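# Put the loose nut back on its stud

## Task

On the mounting plate inside the open box, four studs should each carry a nut, but one nut has come off. Return that nut to its own stud so that, when the scene ends, all four studs have a nut on them.

## Robot and tools

ROBOT. Two arms work over a table. left_arm has a five-finger left hand; its base sits at (-0.018, +0.316, 0) m. right_arm has a right hand; its base is at (+0.036, -0.244, +0.020) m. A camera stand is fixed behind them. Anything that falls off the table, or is left off it, fails the task. Loose objects can occasionally get a small shove.

FRAME. All positions, orientations and offsets use the scene frame. Its origin is at table-top height, halfway between the nominal bases. +z is up, +x points out over the table, and left_arm is on the +y side (image left/right does not match these names). Reported hand positions can be off by a few cm, more at long reach.

HAND POINT. Each arm reports a hand point fixed to the palm, about 0.05 m in front of it and 0.15 m along the fingers from the wrist face. Its +z runs along the straight fingers, +y comes out of the palm, and +x goes across the palm away from the thumb on the right hand (toward the thumb on the left hand). Straight fingers extend 0.06 to 0.07 m past the point and lie 0.06 m behind it along -y. A bracket on the little-finger side of the wrist can strike things. The hand can hold objects about 0.035 to 0.065 m thick with the thumb turned in front of the palm, or a handle down to about 0.025 m. Arms follow commands loosely and can rest 1 to 3 cm (sometimes 5 cm) off, usually low; that is not evidence of contact.

ROW LAYOUT. Every command row is one flat list of 28 numbers, each from -1 to 1, covering both arms even if only one moves. Order: left_arm dx, dy, dz, rx, ry, rz; left hand little, ring, middle, index, thumb_bend, thumb_turn, force_limit, speed; then the same 14 for right_arm and right hand.
- dx, dy, dz, rx, ry, rz are offsets, not poses: they are measured along scene-frame axes from that arm's Hand target as it stood when the action or move began. 1.0 equals 0.6 m for position or 180 degrees for rotation. rx, ry, rz form a single rotation vector, turning about the Hand target position. Sending six zeros asks again for the current Hand target. The controller limits orientation to 40 degrees from the measured one per step.
- The six finger numbers are absolute targets: -1 open/straight, +1 closed. thumb_turn -1 puts the thumb beside the palm, +1 in front of it facing the fingers.
- force_limit runs from about 0 N at -1 to 10 N at +1 (15 N for the two thumb motors). speed goes from nearly zero at -1 up to full at +0.48 and above. For gentle grasps close at speed -0.94 or lower.
- There is no 'leave unchanged' value: repeat the eight hand numbers last actually sent to that hand; if none has been sent yet, copy hand_measured plus hand_force_limit and hand_speed.

TOOLS.
- execute_actions(actions, cameras): actions is a list of actions; each action is a list of up to 15 rows, one per 1/30 s step, and a short action repeats its last row to fill 15 steps. All rows of one action count from the same starting Hand target. cameras is a list of names, ["all"], or []; images come by default only when actions is empty.
- move(target, speed, blend, blocking, cameras): target is one 28-number row or a list of up to 15 rows, all offsets from the same starting Hand targets. Paths are straight lines, at most 10 s in total. speed is top path speed in m/s, 0.002 to 4.3, default 0.25 (rotation up to twice that in rad/s); one value or one per target. blend in metres rounds corners between listed targets; 0 stops at each. blocking=false returns after about 0.5 s while motion continues. Moves do not avoid obstacles or the other arm; faster moves hit harder and lag more.
- wait(seconds 0 to 10, cameras): lets time pass holding the last commands.
- stop(cameras): brakes a running move.
- zoom_image(camera, region [x0, y0, x1, y1] in image pixels, at most 504 by 504): closer look at the newest image of that camera.
- show_instructions(): shows the reference pages.
- finished_scene(scene=1): ends the scene for good; the nut must stay on its stud without the robot.

CAMERAS: cam_head_left, cam_head_right, cam_high, cam_left_wrist, cam_right_wrist, each 896x504. Wrist images can lag while the arm moves.

RESULTS. Each result gives per arm end_effector_position (m) and end_effector_quat_wxyz, the Hand target (where the next offsets start), joint positions, velocities and torques (torques include the arm's own weight). hand_measured, hand_stopped_by (moving, target, force, stalled, fault) and hand_load_n (fingertip load, positive when pushed open) list six values in the motor order above; a lost grip shows as load falling to about 0. A move adds a 'move:' line such as done, off_target, moving, held or fault, with limits=paced (pose clipped) or limits=held (steps withheld). MOTOR HOT warns of heating; at 100 °C that arm collapses for 30 to 60 s.

AVOID. Dropping the nut or releasing it while moving; hitting the box, table or plate hard; contact between the two arms or one hand gripping the other's fingers; overloading fingers with pushes, twists or fast swings; pressing long against something unreachable or holding the arm outstretched (heat); routing a path close past an arm's own base. To stop pressing, command a target back past the current hand point.

Each tool is called after "Emit:" as name(argument=value, ...) on one line, values as JSON.

Reference images:

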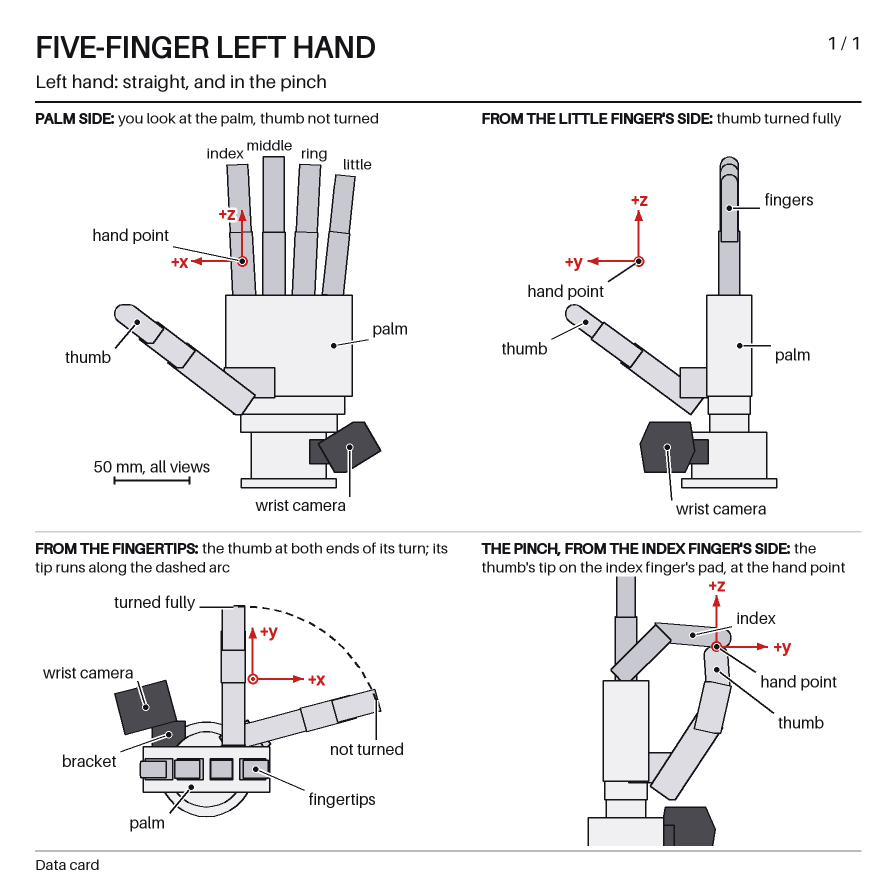

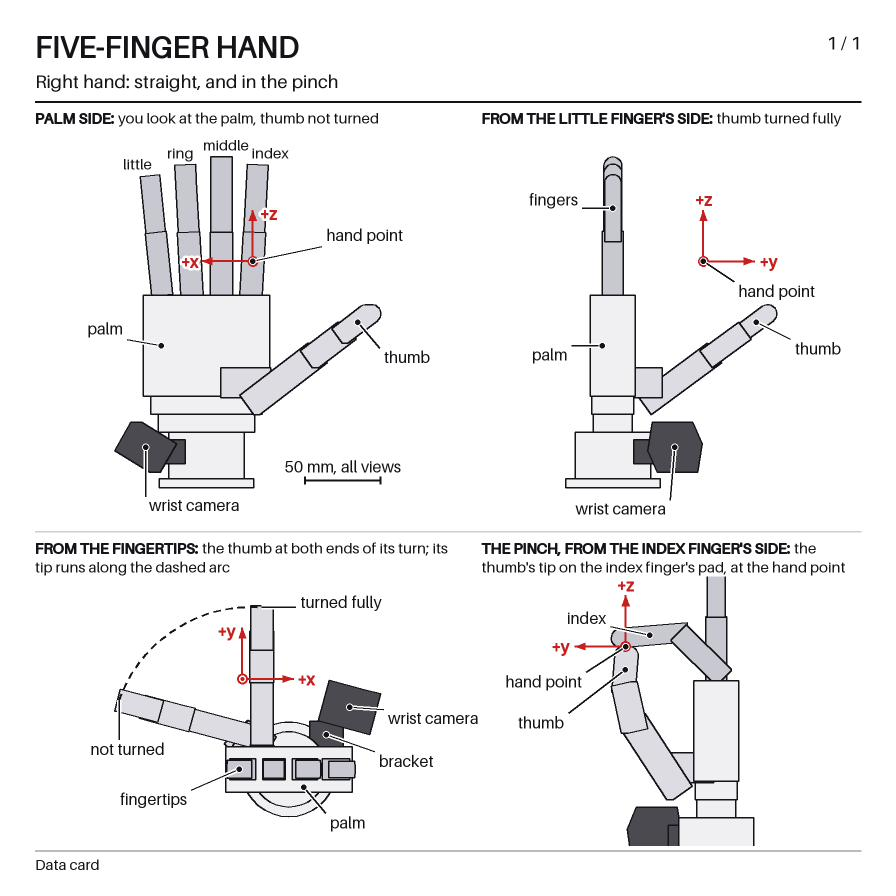

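## Session

Emit:
execute_actions(actions=[])

Scene clock: 0.00 s.
left_arm: end_effector_position=(+0.4805, +0.2229, +0.2119) hand_measured=(-1.000, -1.000, -1.000, -1.000, -1.000, -1.000) hand_load_n=(+0.0, +0.0, +0.0, +0.0, +0.0, +0.0) hand_stopped_by=(target, target, target, target, target, target) hand_force_limit=0.00 hand_speed=-0.80 end_effector_quat_wxyz=(+0.627, +0.480, +0.521, -0.324) | right_arm: end_effector_position=(+0.2102, +0.0573, +0.2533) hand_measured=(-1.000, -1.000, -1.000, -1.000, -1.000, -1.000) hand_load_n=(+0.0, +0.0, +0.0, +0.0, +0.0, +0.0) hand_stopped_by=(target, target, target, target, target, target) hand_force_limit=0.00 hand_speed=-0.80 end_effector_quat_wxyz=(+0.091, -0.563, +0.778, +0.264)
Joint positions: left_arm=[0.205 1.464 0.616 0.829 1.401 1.856] | right_arm=[0.577 1.091 0.933 -1.236 -0.54 0.946]
Joint velocities: within noise
Joint torques (N m): no reading
Heat: left arm: hottest wrist yaw 31 °C; right arm: hottest elbow 30 °C.
Hand target: left_arm +0.4857, +0.2235, +0.2245; +0.634, +0.490, +0.509, -0.314 | right_arm +0.2165, +0.0624, +0.2651; +0.106, -0.564, +0.775, +0.266

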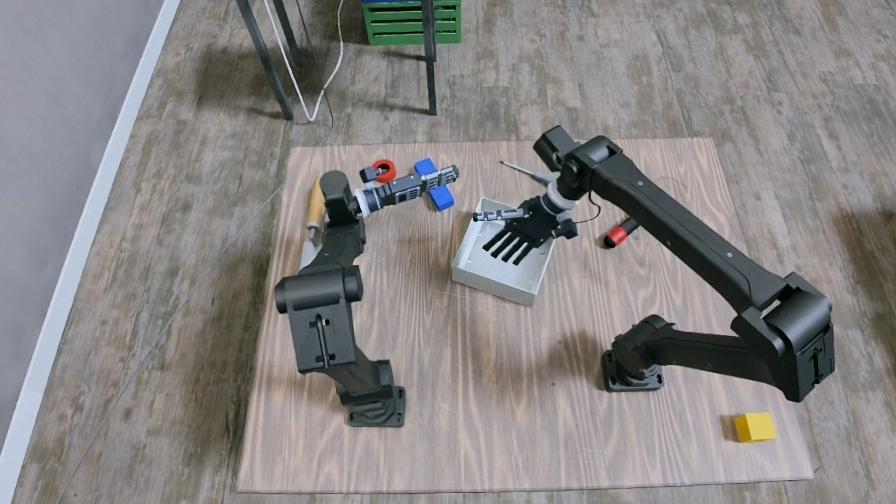

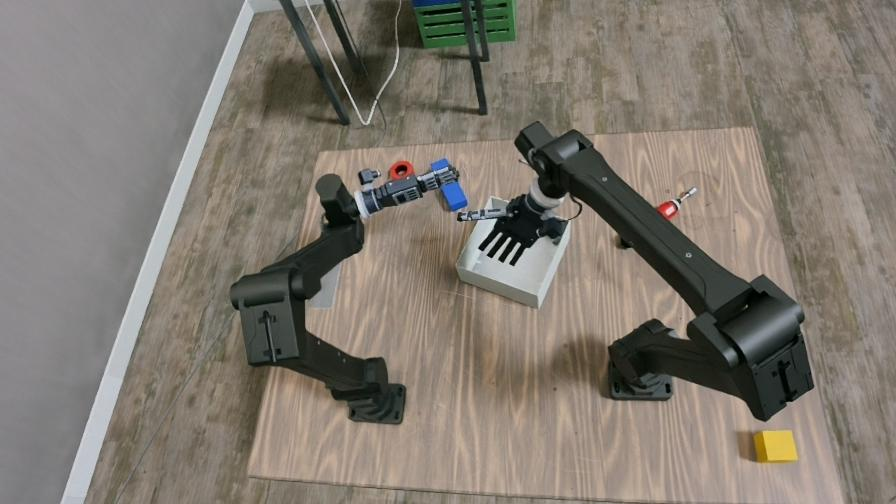

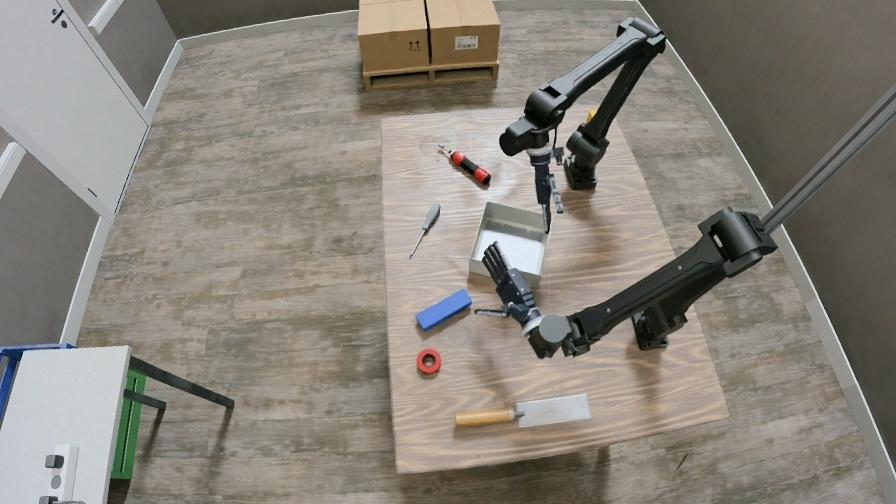

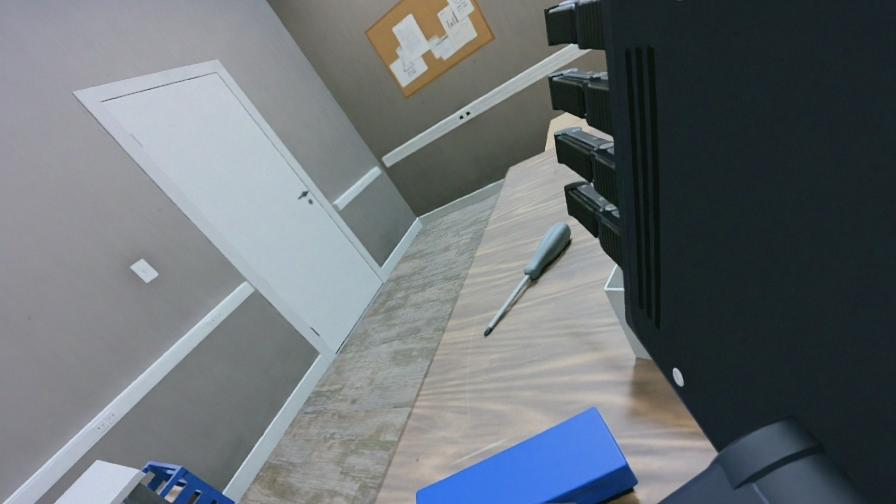

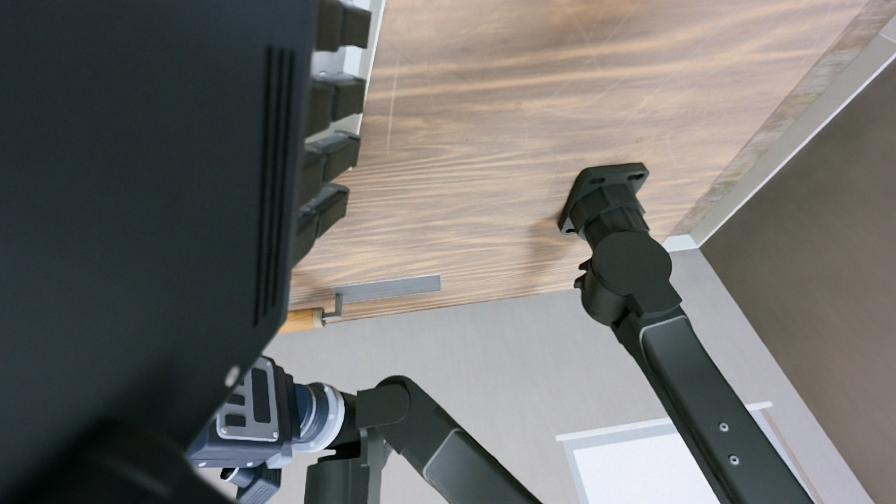

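Emit:
zoom_image(camera="cam_high", region=[440, 180, 600, 300])

Emit:
zoom_image(camera="cam_head_left", region=[430, 180, 590, 310])

Emit:
zoom_image(camera="cam_head_right", region=[430, 180, 590, 310])

Scaled by 3.150 from the camera's 896x504 image, which has a finer 1280x720 frame.

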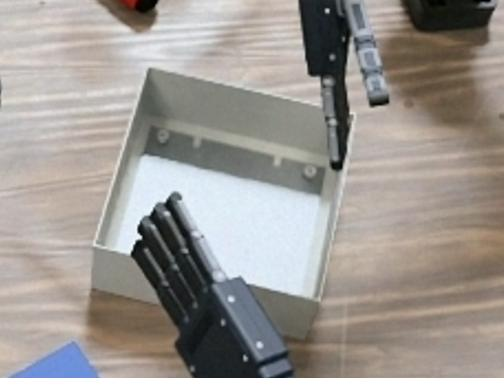

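Scaled by 3.150 from the camera's 896x504 image, which has a finer 1280x720 frame.

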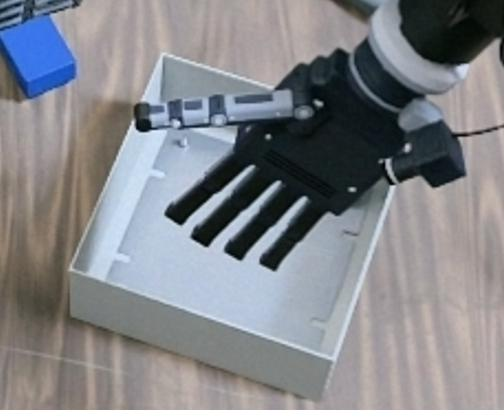

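Scaled by 3.150 from the camera's 896x504 image, which has a finer 1280x720 frame.

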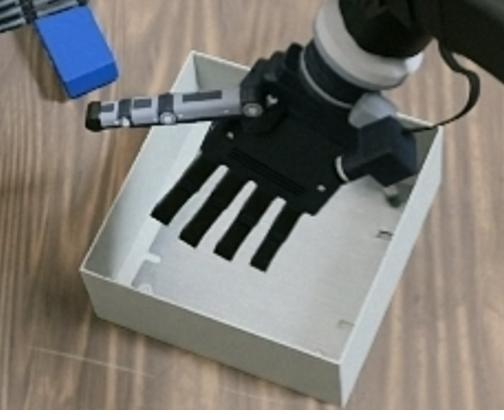

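Emit:
move(target=[0, 0.25, 0.05, 0, 0, 0, -1, -1, -1, -1, -1, -1, 0, -0.8, 0.29, -0.5, 0.08, 0, 0, -0.33, -1, -1, -1, -1, -1, -1, 0, -0.8], cameras=["all"])

Scene clock: 5.17 s.
left_arm: end_effector_position=(+0.4742, +0.3622, +0.2283) hand_measured=(-1.000, -1.000, -1.000, -1.000, -1.000, -1.000) hand_load_n=(+0.0, +0.0, +0.0, +0.0, +0.0, +0.0) hand_stopped_by=(target, target, target, target, target, target) hand_force_limit=0.00 hand_speed=-0.80 end_effector_quat_wxyz=(+0.645, +0.437, +0.556, -0.289) | right_arm: end_effector_position=(+0.3728, -0.2271, +0.2925) hand_measured=(-1.000, -1.000, -1.000, -1.000, -1.000, -1.000) hand_load_n=(+0.0, +0.0, +0.0, +0.0, +0.0, +0.0) hand_stopped_by=(target, target, target, target, target, target) hand_force_limit=0.00 hand_speed=-0.80 end_effector_quat_wxyz=(+0.201, -0.110, +0.954, +0.192)
Joint positions: left_arm=[0.526 1.464 0.672 0.811 1.588 1.797] | right_arm=[-0.437 1.053 1.011 -1.368 -0.541 0.952]
Joint torques (N m): left_arm=[0.26 -10.81 10.07 0.42 -0.08 -0.06] | right_arm=[-1.85 -2.73 13.45 1.1 -0.35 0.19]
Heat: left arm: hottest elbow 31 °C; right arm: hottest elbow 31 °C.
Hand target: left_arm +0.4857, +0.3736, +0.2545; +0.635, +0.490, +0.509, -0.314 | right_arm +0.3905, -0.2376, +0.3130; +0.224, -0.106, +0.952, +0.178
Off the commanded pose: left_arm 0.031 m, 9 deg | right_arm 0.029 m, 3 deg.
joint sent to its limit (left arm) — joint 5 (wrist yaw), upper limit. The joint targets are off in orientation, not in position.
move: off_target (left_arm, right_arm)
camera_calibration:
cam_left_wrist: T_world_to_cam=[[-0.759902, -0.412188, -0.502644, 0.626355], [0.202118, 0.5851, -0.78537, -0.114192], [0.617817, -0.698397, -0.361308, 0.160196], [0, 0, 0, 1]] pos_world=[0.400076, 0.43687, 0.28303]
cam_right_wrist: T_world_to_cam=[[-0.4927, 0.854271, 0.165733, 0.334224], [0.558054, 0.164048, 0.813427, -0.394506], [0.667699, 0.493264, -0.557556, 0.137199], [0, 0, 0, 1]] pos_world=[0.29322, -0.288475, 0.342007]

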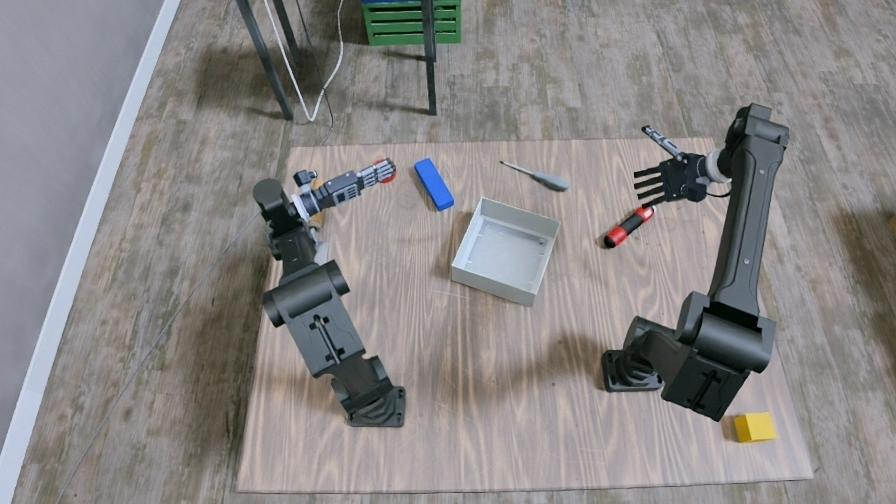

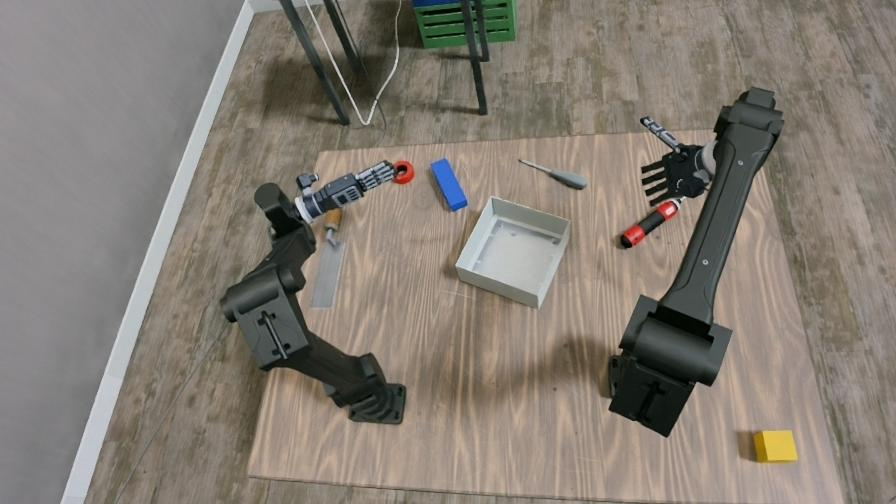

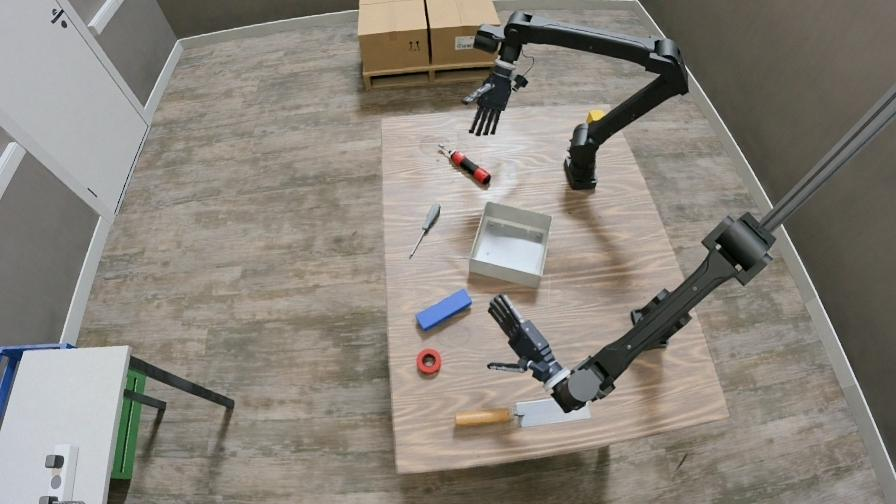

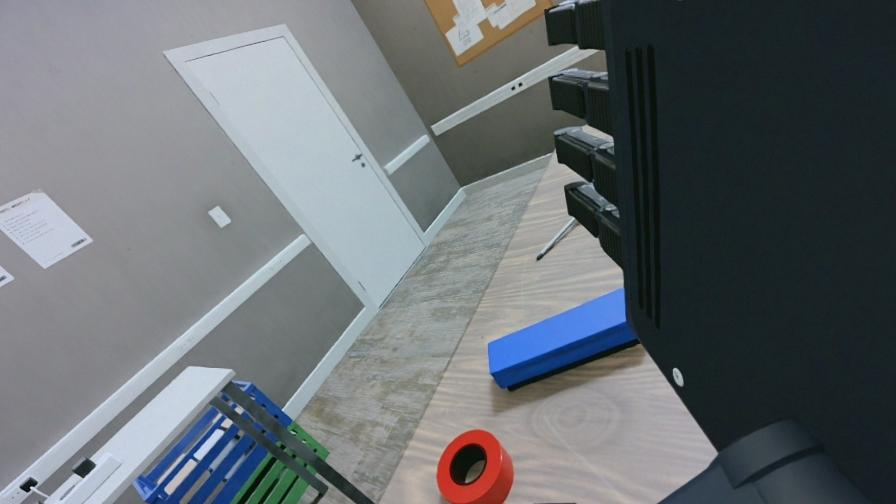

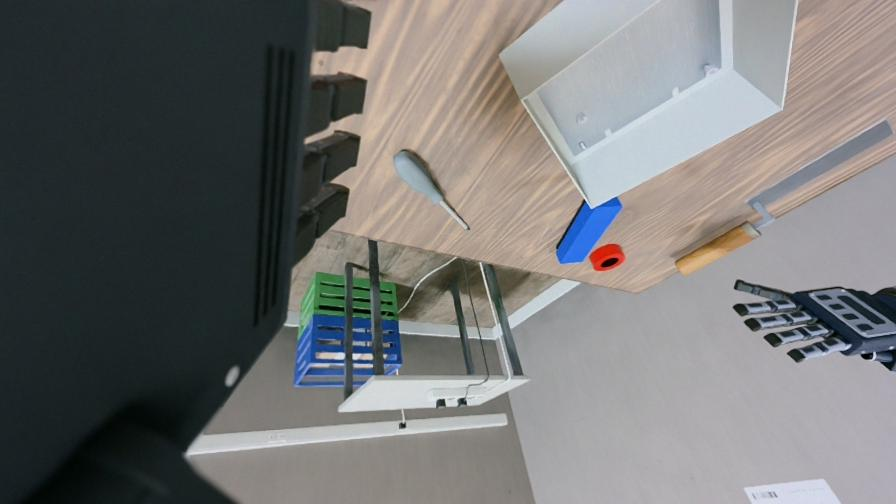

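Emit:
zoom_image(camera="cam_high", region=[465, 195, 560, 290])

Emit:
zoom_image(camera="cam_head_left", region=[445, 195, 565, 310])

Emit:
zoom_image(camera="cam_head_right", region=[450, 195, 575, 310])

Emit:
zoom_image(camera="cam_right_wrist", region=[490, 0, 810, 220])

Scaled by 5.305 from the camera's 896x504 image, which has a finer 1280x720 frame.

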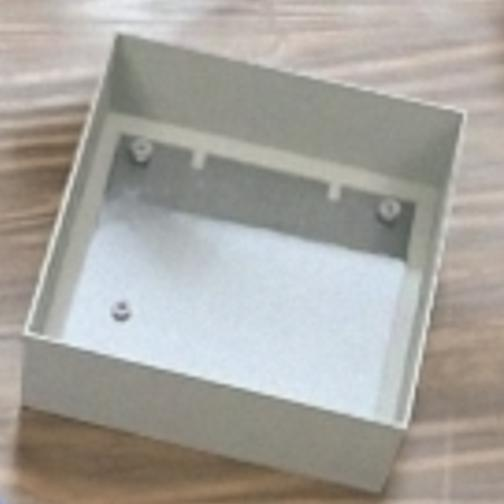

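Scaled by 4.200 from the camera's 896x504 image, which has a finer 1280x720 frame.

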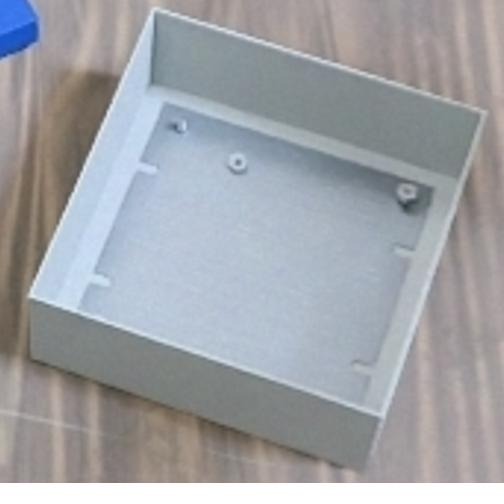

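Scaled by 4.032 from the camera's 896x504 image, which has a finer 1280x720 frame.

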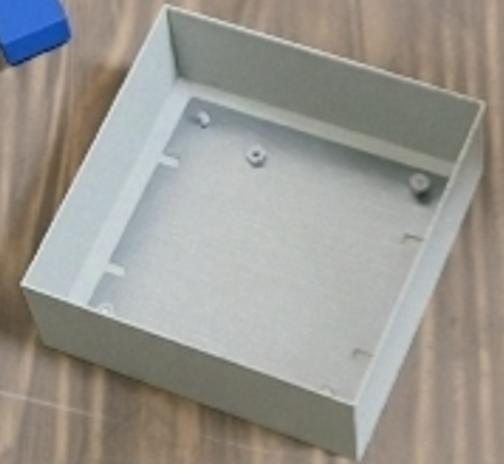

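Scaled by 1.575 from the camera's 896x504 image, which has a finer 1280x720 frame.

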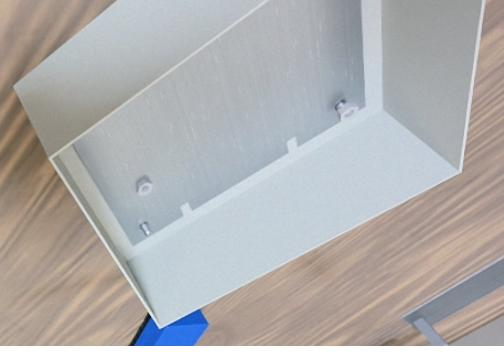

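Emit:
move(target=[0, 0, 0, 0, 0, 0, -1, -1, -1, -1, -1, -1, 0, -0.8, -0.146, 0.371, -0.07, -0.159, 0.0976, 0.1473, 1, 1, 1, 1, -1, -1, 0, 0.2], cameras=["all"])

Scene clock: 19.50 s.
left_arm: end_effector_position=(+0.4741, +0.3622, +0.2282) hand_measured=(-1.000, -1.000, -1.000, -1.000, -1.000, -1.000) hand_load_n=(+0.0, +0.0, +0.0, +0.0, +0.0, +0.0) hand_stopped_by=(target, target, target, target, target, target) hand_force_limit=0.00 hand_speed=-0.80 end_effector_quat_wxyz=(+0.645, +0.437, +0.556, -0.289) | right_arm: end_effector_position=(+0.2907, -0.0264, +0.2532) hand_measured=(+1.000, +1.000, +1.000, +1.000, -1.000, -1.000) hand_load_n=(+0.0, +0.0, +0.0, +0.0, +0.0, +0.0) hand_stopped_by=(target, target, target, target, target, target) hand_force_limit=0.00 hand_speed=0.20 end_effector_quat_wxyz=(-0.019, -0.344, +0.939, -0.004)
Joint positions: left_arm=[0.526 1.464 0.672 0.811 1.588 1.796] | right_arm=[0.512 1.174 1.163 -1.598 0.002 1.383]
Joint torques (N m): left_arm=[-0.26 -10.11 10.06 0.54 -0.03 -0.04] | right_arm=[-0.21 -3.9 12.98 0.2 0 0.18]
Heat: left arm: hottest elbow 33 °C; right arm: hottest elbow 34 °C.
Hand target: left_arm +0.4857, +0.3736, +0.2545; +0.635, +0.490, +0.509, -0.314 | right_arm +0.3029, -0.0150, +0.2711; +0.000, -0.342, +0.940, +0.000
Off the commanded pose: left_arm 0.031 m, 9 deg | right_arm 0.024 m, 2 deg.
joint sent to its limit (left arm) — joint 5 (wrist yaw), upper limit. The joint targets are off in orientation, not in position.
move: off_target (left_arm, right_arm)
camera_calibration:
cam_left_wrist: T_world_to_cam=[[-0.760608, -0.41253, -0.501293, 0.626357], [0.201018, 0.584559, -0.786055, -0.113399], [0.617307, -0.698648, -0.361694, 0.160583], [0, 0, 0, 1]] pos_world=[0.400078, 0.436871, 0.282932]
cam_right_wrist: T_world_to_cam=[[-0.821192, 0.570034, -0.0265479, 0.265633], [0.514336, 0.759501, 0.398267, -0.216075], [0.247189, 0.313399, -0.916885, 0.279567], [0, 0, 0, 1]] pos_world=[0.260165, -0.0749262, 0.349438]

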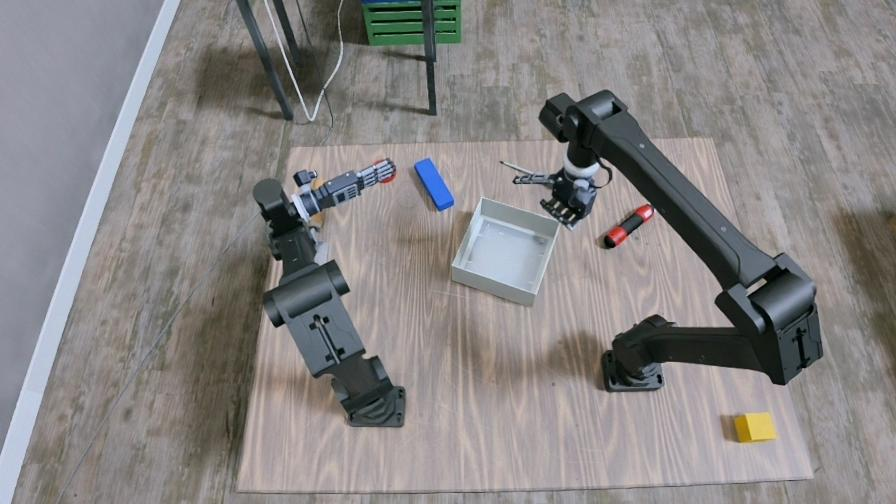

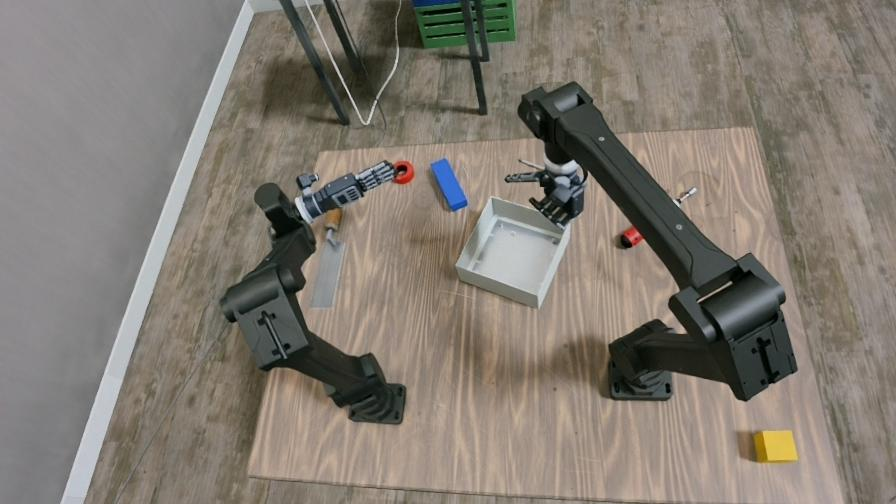

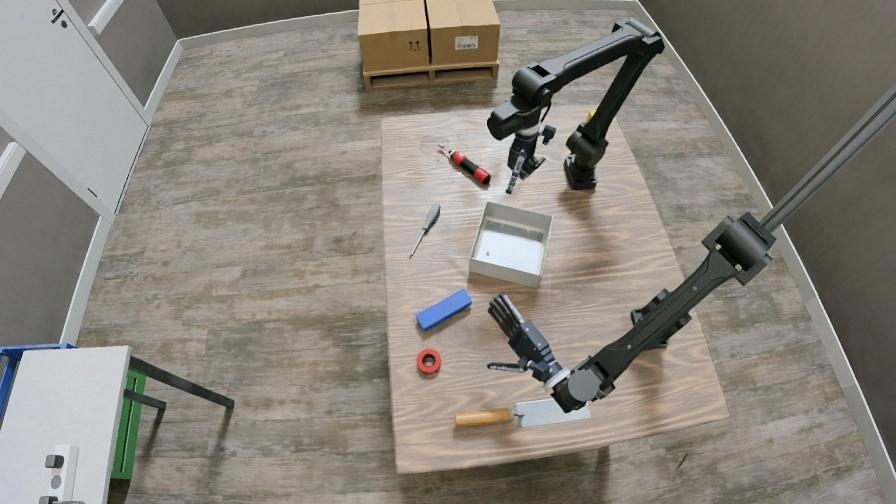

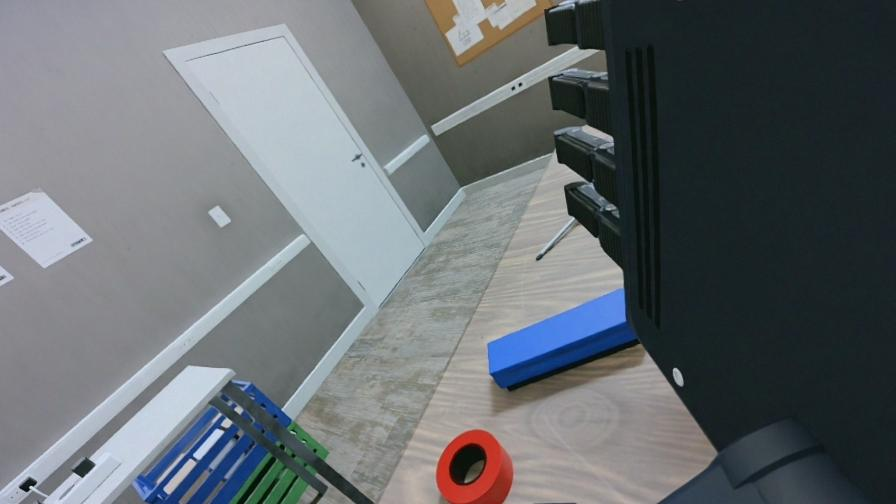

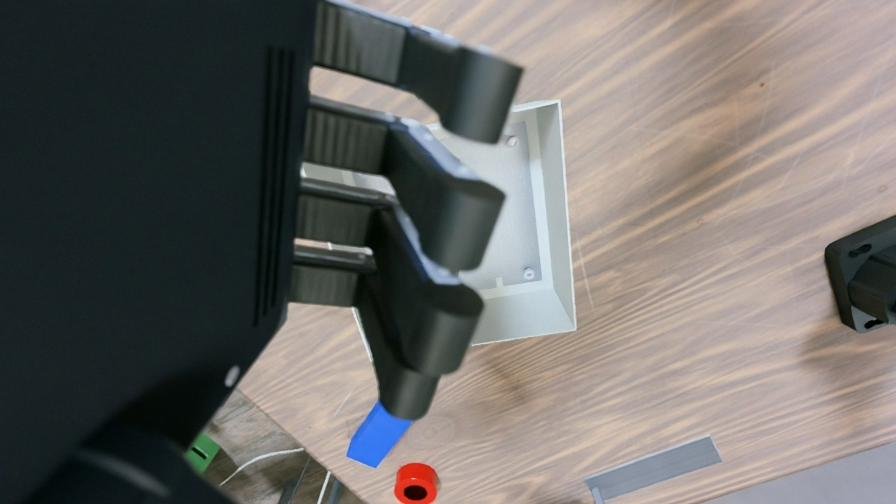

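Emit:
move(target=[0, 0, 0, 0, 0, 0, -1, -1, -1, -1, -1, -1, 0, -0.8, 0.1, -0.06, -0.04, 0, 0, 0, -1, -1, -1, -1, -1, -1, 0, 0.2], cameras=["cam_right_wrist"])

Emit:
zoom_image(camera="cam_right_wrist", region=[350, 80, 650, 380])

Scene clock: 21.40 s.
left_arm: end_effector_position=(+0.4741, +0.3622, +0.2282) hand_measured=(-1.000, -1.000, -1.000, -1.000, -1.000, -1.000) hand_load_n=(+0.0, +0.0, +0.0, +0.0, +0.0, +0.0) hand_stopped_by=(target, target, target, target, target, target) hand_force_limit=0.00 hand_speed=-0.80 end_effector_quat_wxyz=(+0.645, +0.437, +0.556, -0.289) | right_arm: end_effector_position=(+0.3432, -0.0570, +0.2296) hand_measured=(-1.000, -1.000, -1.000, -1.000, -1.000, -1.000) hand_load_n=(+0.0, +0.0, +0.0, +0.0, +0.0, +0.0) hand_stopped_by=(target, target, target, target, target, target) hand_force_limit=0.00 hand_speed=0.20 end_effector_quat_wxyz=(-0.028, -0.339, +0.941, -0.004)
Joint positions: left_arm=[0.526 1.464 0.672 0.811 1.588 1.796] | right_arm=[0.362 1.279 1.189 -1.535 0.008 1.245]
Joint torques (N m): left_arm=[0.21 -10.29 10.13 0.51 -0.04 -0.03] | right_arm=[-1.85 -5.19 12.85 0.68 -0.13 -0.03]
Heat: left arm: hottest elbow 34 °C; right arm: hottest elbow 34 °C.
Hand target: left_arm +0.4857, +0.3736, +0.2545; +0.635, +0.490, +0.509, -0.314 | right_arm +0.3629, -0.0511, +0.2471; +0.000, -0.342, +0.940, +0.000
Off the commanded pose: left_arm 0.031 m, 9 deg | right_arm 0.027 m, 3 deg.
joint sent to its limit (left arm) — joint 5 (wrist yaw), upper limit. The joint targets are off in orientation, not in position.
move: off_target (left_arm, right_arm)
camera_calibration:
cam_right_wrist: T_world_to_cam=[[-0.815268, 0.578811, -0.0178077, 0.322017], [0.528696, 0.756523, 0.384908, -0.212468], [0.236261, 0.304388, -0.922783, 0.259229], [0, 0, 0, 1]] pos_world=[0.313615, -0.104556, 0.326727]
Images, in order (width x height): cam_right_wrist 896x504.

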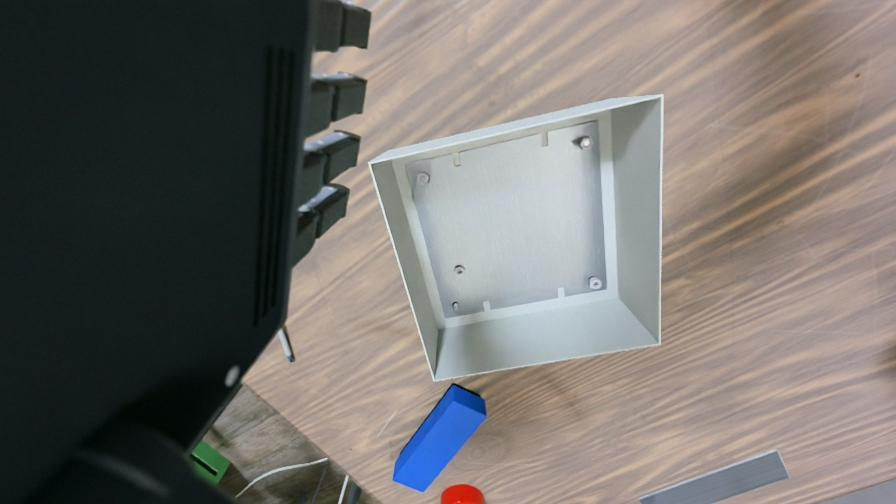

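Scaled by 1.680 from the camera's 896x504 image, which has a finer 1280x720 frame.

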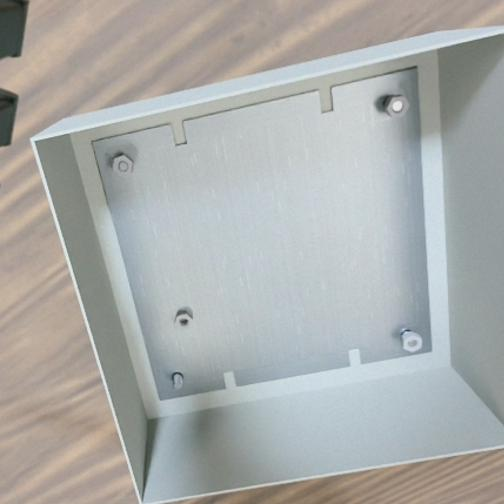

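Emit:
move(target=[0, 0.05, 0, 0, 0, 0, -1, -1, -1, -1, -1, -1, 0, -0.8, -0.063, -0.145, -0.04, 0, 0, 0.2778, 1, 1, 1, 1, -1, 1, 0, 0.2], cameras=["cam_high", "cam_right_wrist"])

Scene clock: 26.63 s.
left_arm: end_effector_position=(+0.4739, +0.3898, +0.2330) hand_measured=(-1.000, -1.000, -1.000, -1.000, -1.000, -1.000) hand_load_n=(+0.0, +0.0, +0.5, +0.0, +0.0, +0.0) hand_stopped_by=(target, target, target, target, target, target) hand_force_limit=0.00 hand_speed=-0.80 end_effector_quat_wxyz=(+0.654, +0.426, +0.565, -0.268) | right_arm: end_effector_position=(+0.3225, -0.1335, +0.2252) hand_measured=(+1.000, +1.000, +1.000, +1.000, -1.000, +1.000) hand_load_n=(+0.0, +0.0, +0.0, +0.0, +0.0, +0.0) hand_stopped_by=(target, target, target, target, target, target) hand_force_limit=0.00 hand_speed=0.20 end_effector_quat_wxyz=(+0.003, +0.706, -0.708, -0.003)
Joint positions: left_arm=[0.579 1.464 0.683 0.811 1.588 1.796] | right_arm=[0.223 1.279 1.174 -1.474 -0.001 0.228]
Joint torques (N m): left_arm=[0.5 -9.58 10.28 0.54 -0.11 0] | right_arm=[-2.2 -6.07 8.05 0.73 -0.11 -0.02]
Heat: left arm: hottest elbow 34 °C; right arm: hottest elbow 35 °C.
Hand target: left_arm +0.4857, +0.4036, +0.2545; +0.635, +0.490, +0.509, -0.314 | right_arm +0.3251, -0.1381, +0.2230; +0.000, +0.707, -0.707, +0.000
Off the commanded pose: left_arm 0.028 m, 11 deg | right_arm 0.006 m, 1 deg.
joint sent to its limit (left arm) — joint 5 (wrist yaw), upper limit. The joint targets are off in orientation, not in position.
move: off_target (left_arm)
camera_calibration:
cam_right_wrist: T_world_to_cam=[[-0.966226, -0.255558, -0.0331185, 0.290139], [-0.244383, 0.867939, 0.432387, 0.111571], [-0.0817552, 0.425877, -0.90108, 0.397078], [0, 0, 0, 1]] pos_world=[0.34007, -0.191796, 0.319166]
Images, in order (width x height): cam_high 896x504, cam_right_wrist 896x504.

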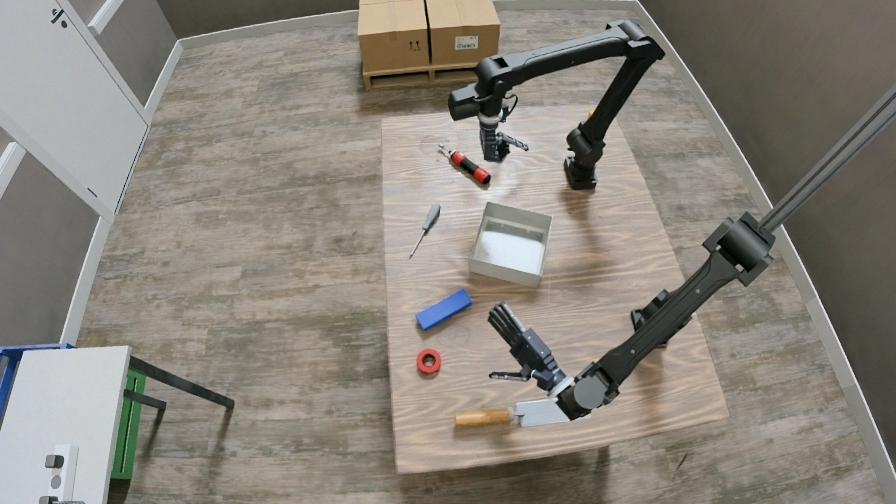

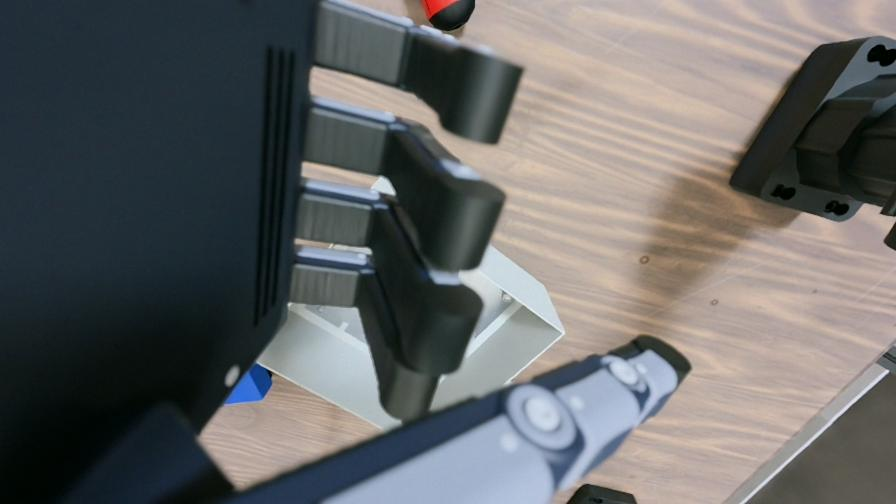

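Emit:
move(target=[0, 0, 0, 0, 0, 0, -1, -1, -1, -1, -1, -1, 0, -0.8, -0.03, -0.025, -0.28, 0, 0, 0, 1, 1, 1, 1, -1, 1, 0, 0.2], cameras=["cam_head_left", "cam_high", "cam_right_wrist"])

Emit:
zoom_image(camera="cam_high", region=[420, 80, 600, 300])

Emit:
zoom_image(camera="cam_head_left", region=[440, 150, 700, 320])

Scene clock: 28.77 s.
left_arm: end_effector_position=(+0.4739, +0.3898, +0.2330) hand_measured=(-1.000, -1.000, -1.000, -1.000, -1.000, -1.000) hand_load_n=(+0.0, +0.0, +0.0, +0.0, +0.0, +0.0) hand_stopped_by=(target, target, target, target, target, target) hand_force_limit=0.00 hand_speed=-0.80 end_effector_quat_wxyz=(+0.654, +0.426, +0.565, -0.268) | right_arm: end_effector_position=(+0.3046, -0.1488, +0.0597) hand_measured=(+1.000, +1.000, +1.000, +1.000, -1.000, +1.000) hand_load_n=(+0.0, +0.0, +0.0, +0.5, +0.0, +0.0) hand_stopped_by=(target, target, target, target, target, target) hand_force_limit=0.00 hand_speed=0.20 end_effector_quat_wxyz=(-0.001, +0.706, -0.708, +0.000)
Joint positions: left_arm=[0.579 1.464 0.683 0.811 1.588 1.796] | right_arm=[0.191 1.373 0.798 -0.996 -0.001 0.196]
Joint torques (N m): left_arm=[1.08 -9.52 10.22 0.34 -0.14 -0.1] | right_arm=[-2.2 -5.07 7.12 0.76 -0.11 -0.01]
Heat: left arm: hottest elbow 35 °C; right arm: hottest elbow 35 °C.
Hand target: left_arm +0.4857, +0.4036, +0.2545; +0.635, +0.490, +0.509, -0.314 | right_arm +0.3071, -0.1531, +0.0550; +0.000, +0.707, -0.707, +0.000
Off the commanded pose: left_arm 0.028 m, 11 deg | right_arm 0.007 m, 0 deg.
joint sent to its limit (left arm) — joint 5 (wrist yaw), upper limit. The joint targets are off in orientation, not in position.
move: off_target (left_arm)
camera_calibration:
cam_right_wrist: T_world_to_cam=[[-0.965927, -0.255291, -0.042555, 0.263882], [-0.248195, 0.867077, 0.431945, 0.193036], [-0.0733733, 0.42779, -0.900895, 0.250773], [0, 0, 0, 1]] pos_world=[0.321202, -0.207289, 0.153769]
Images, in order (width x height): cam_head_left 896x504, cam_high 896x504, cam_right_wrist 896x504.

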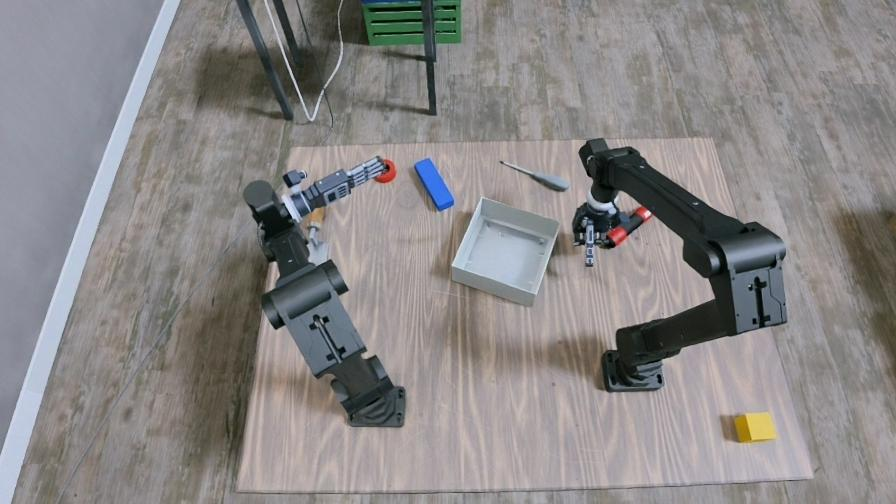

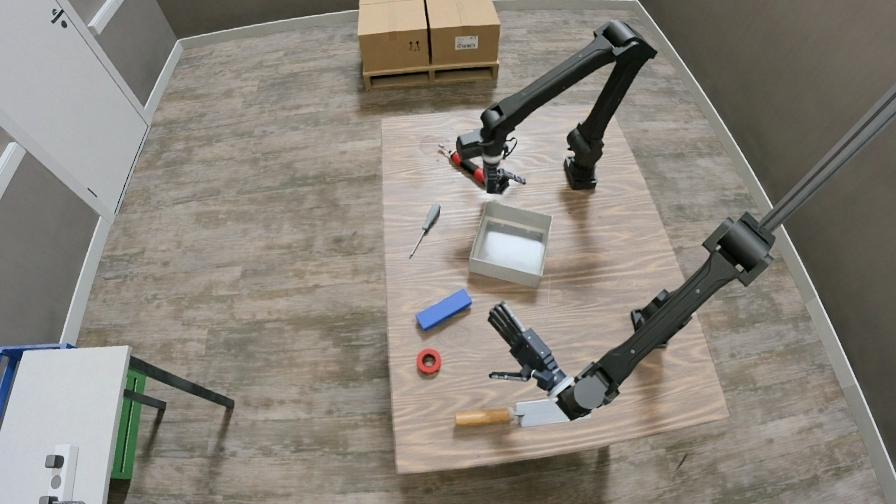

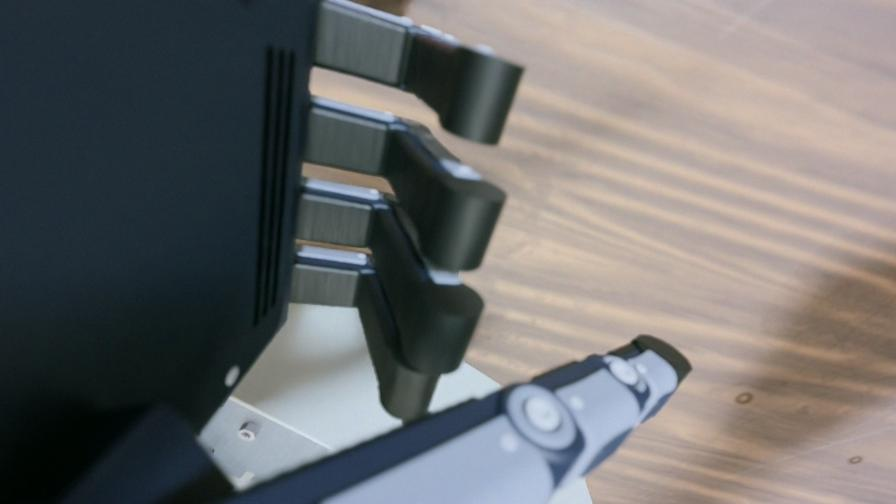

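Scaled by 2.291 from the camera's 896x504 image, which has a finer 1280x720 frame.

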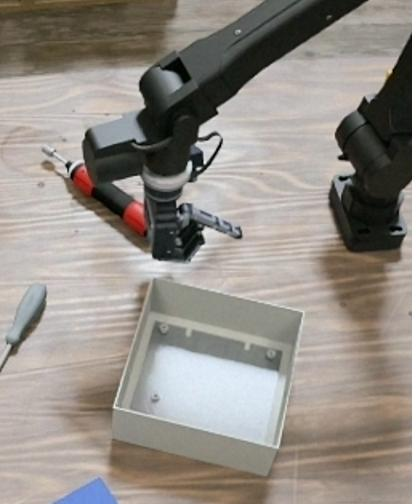

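Scaled by 1.938 from the camera's 896x504 image, which has a finer 1280x720 frame.

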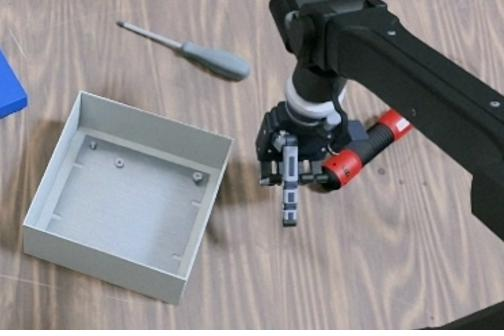

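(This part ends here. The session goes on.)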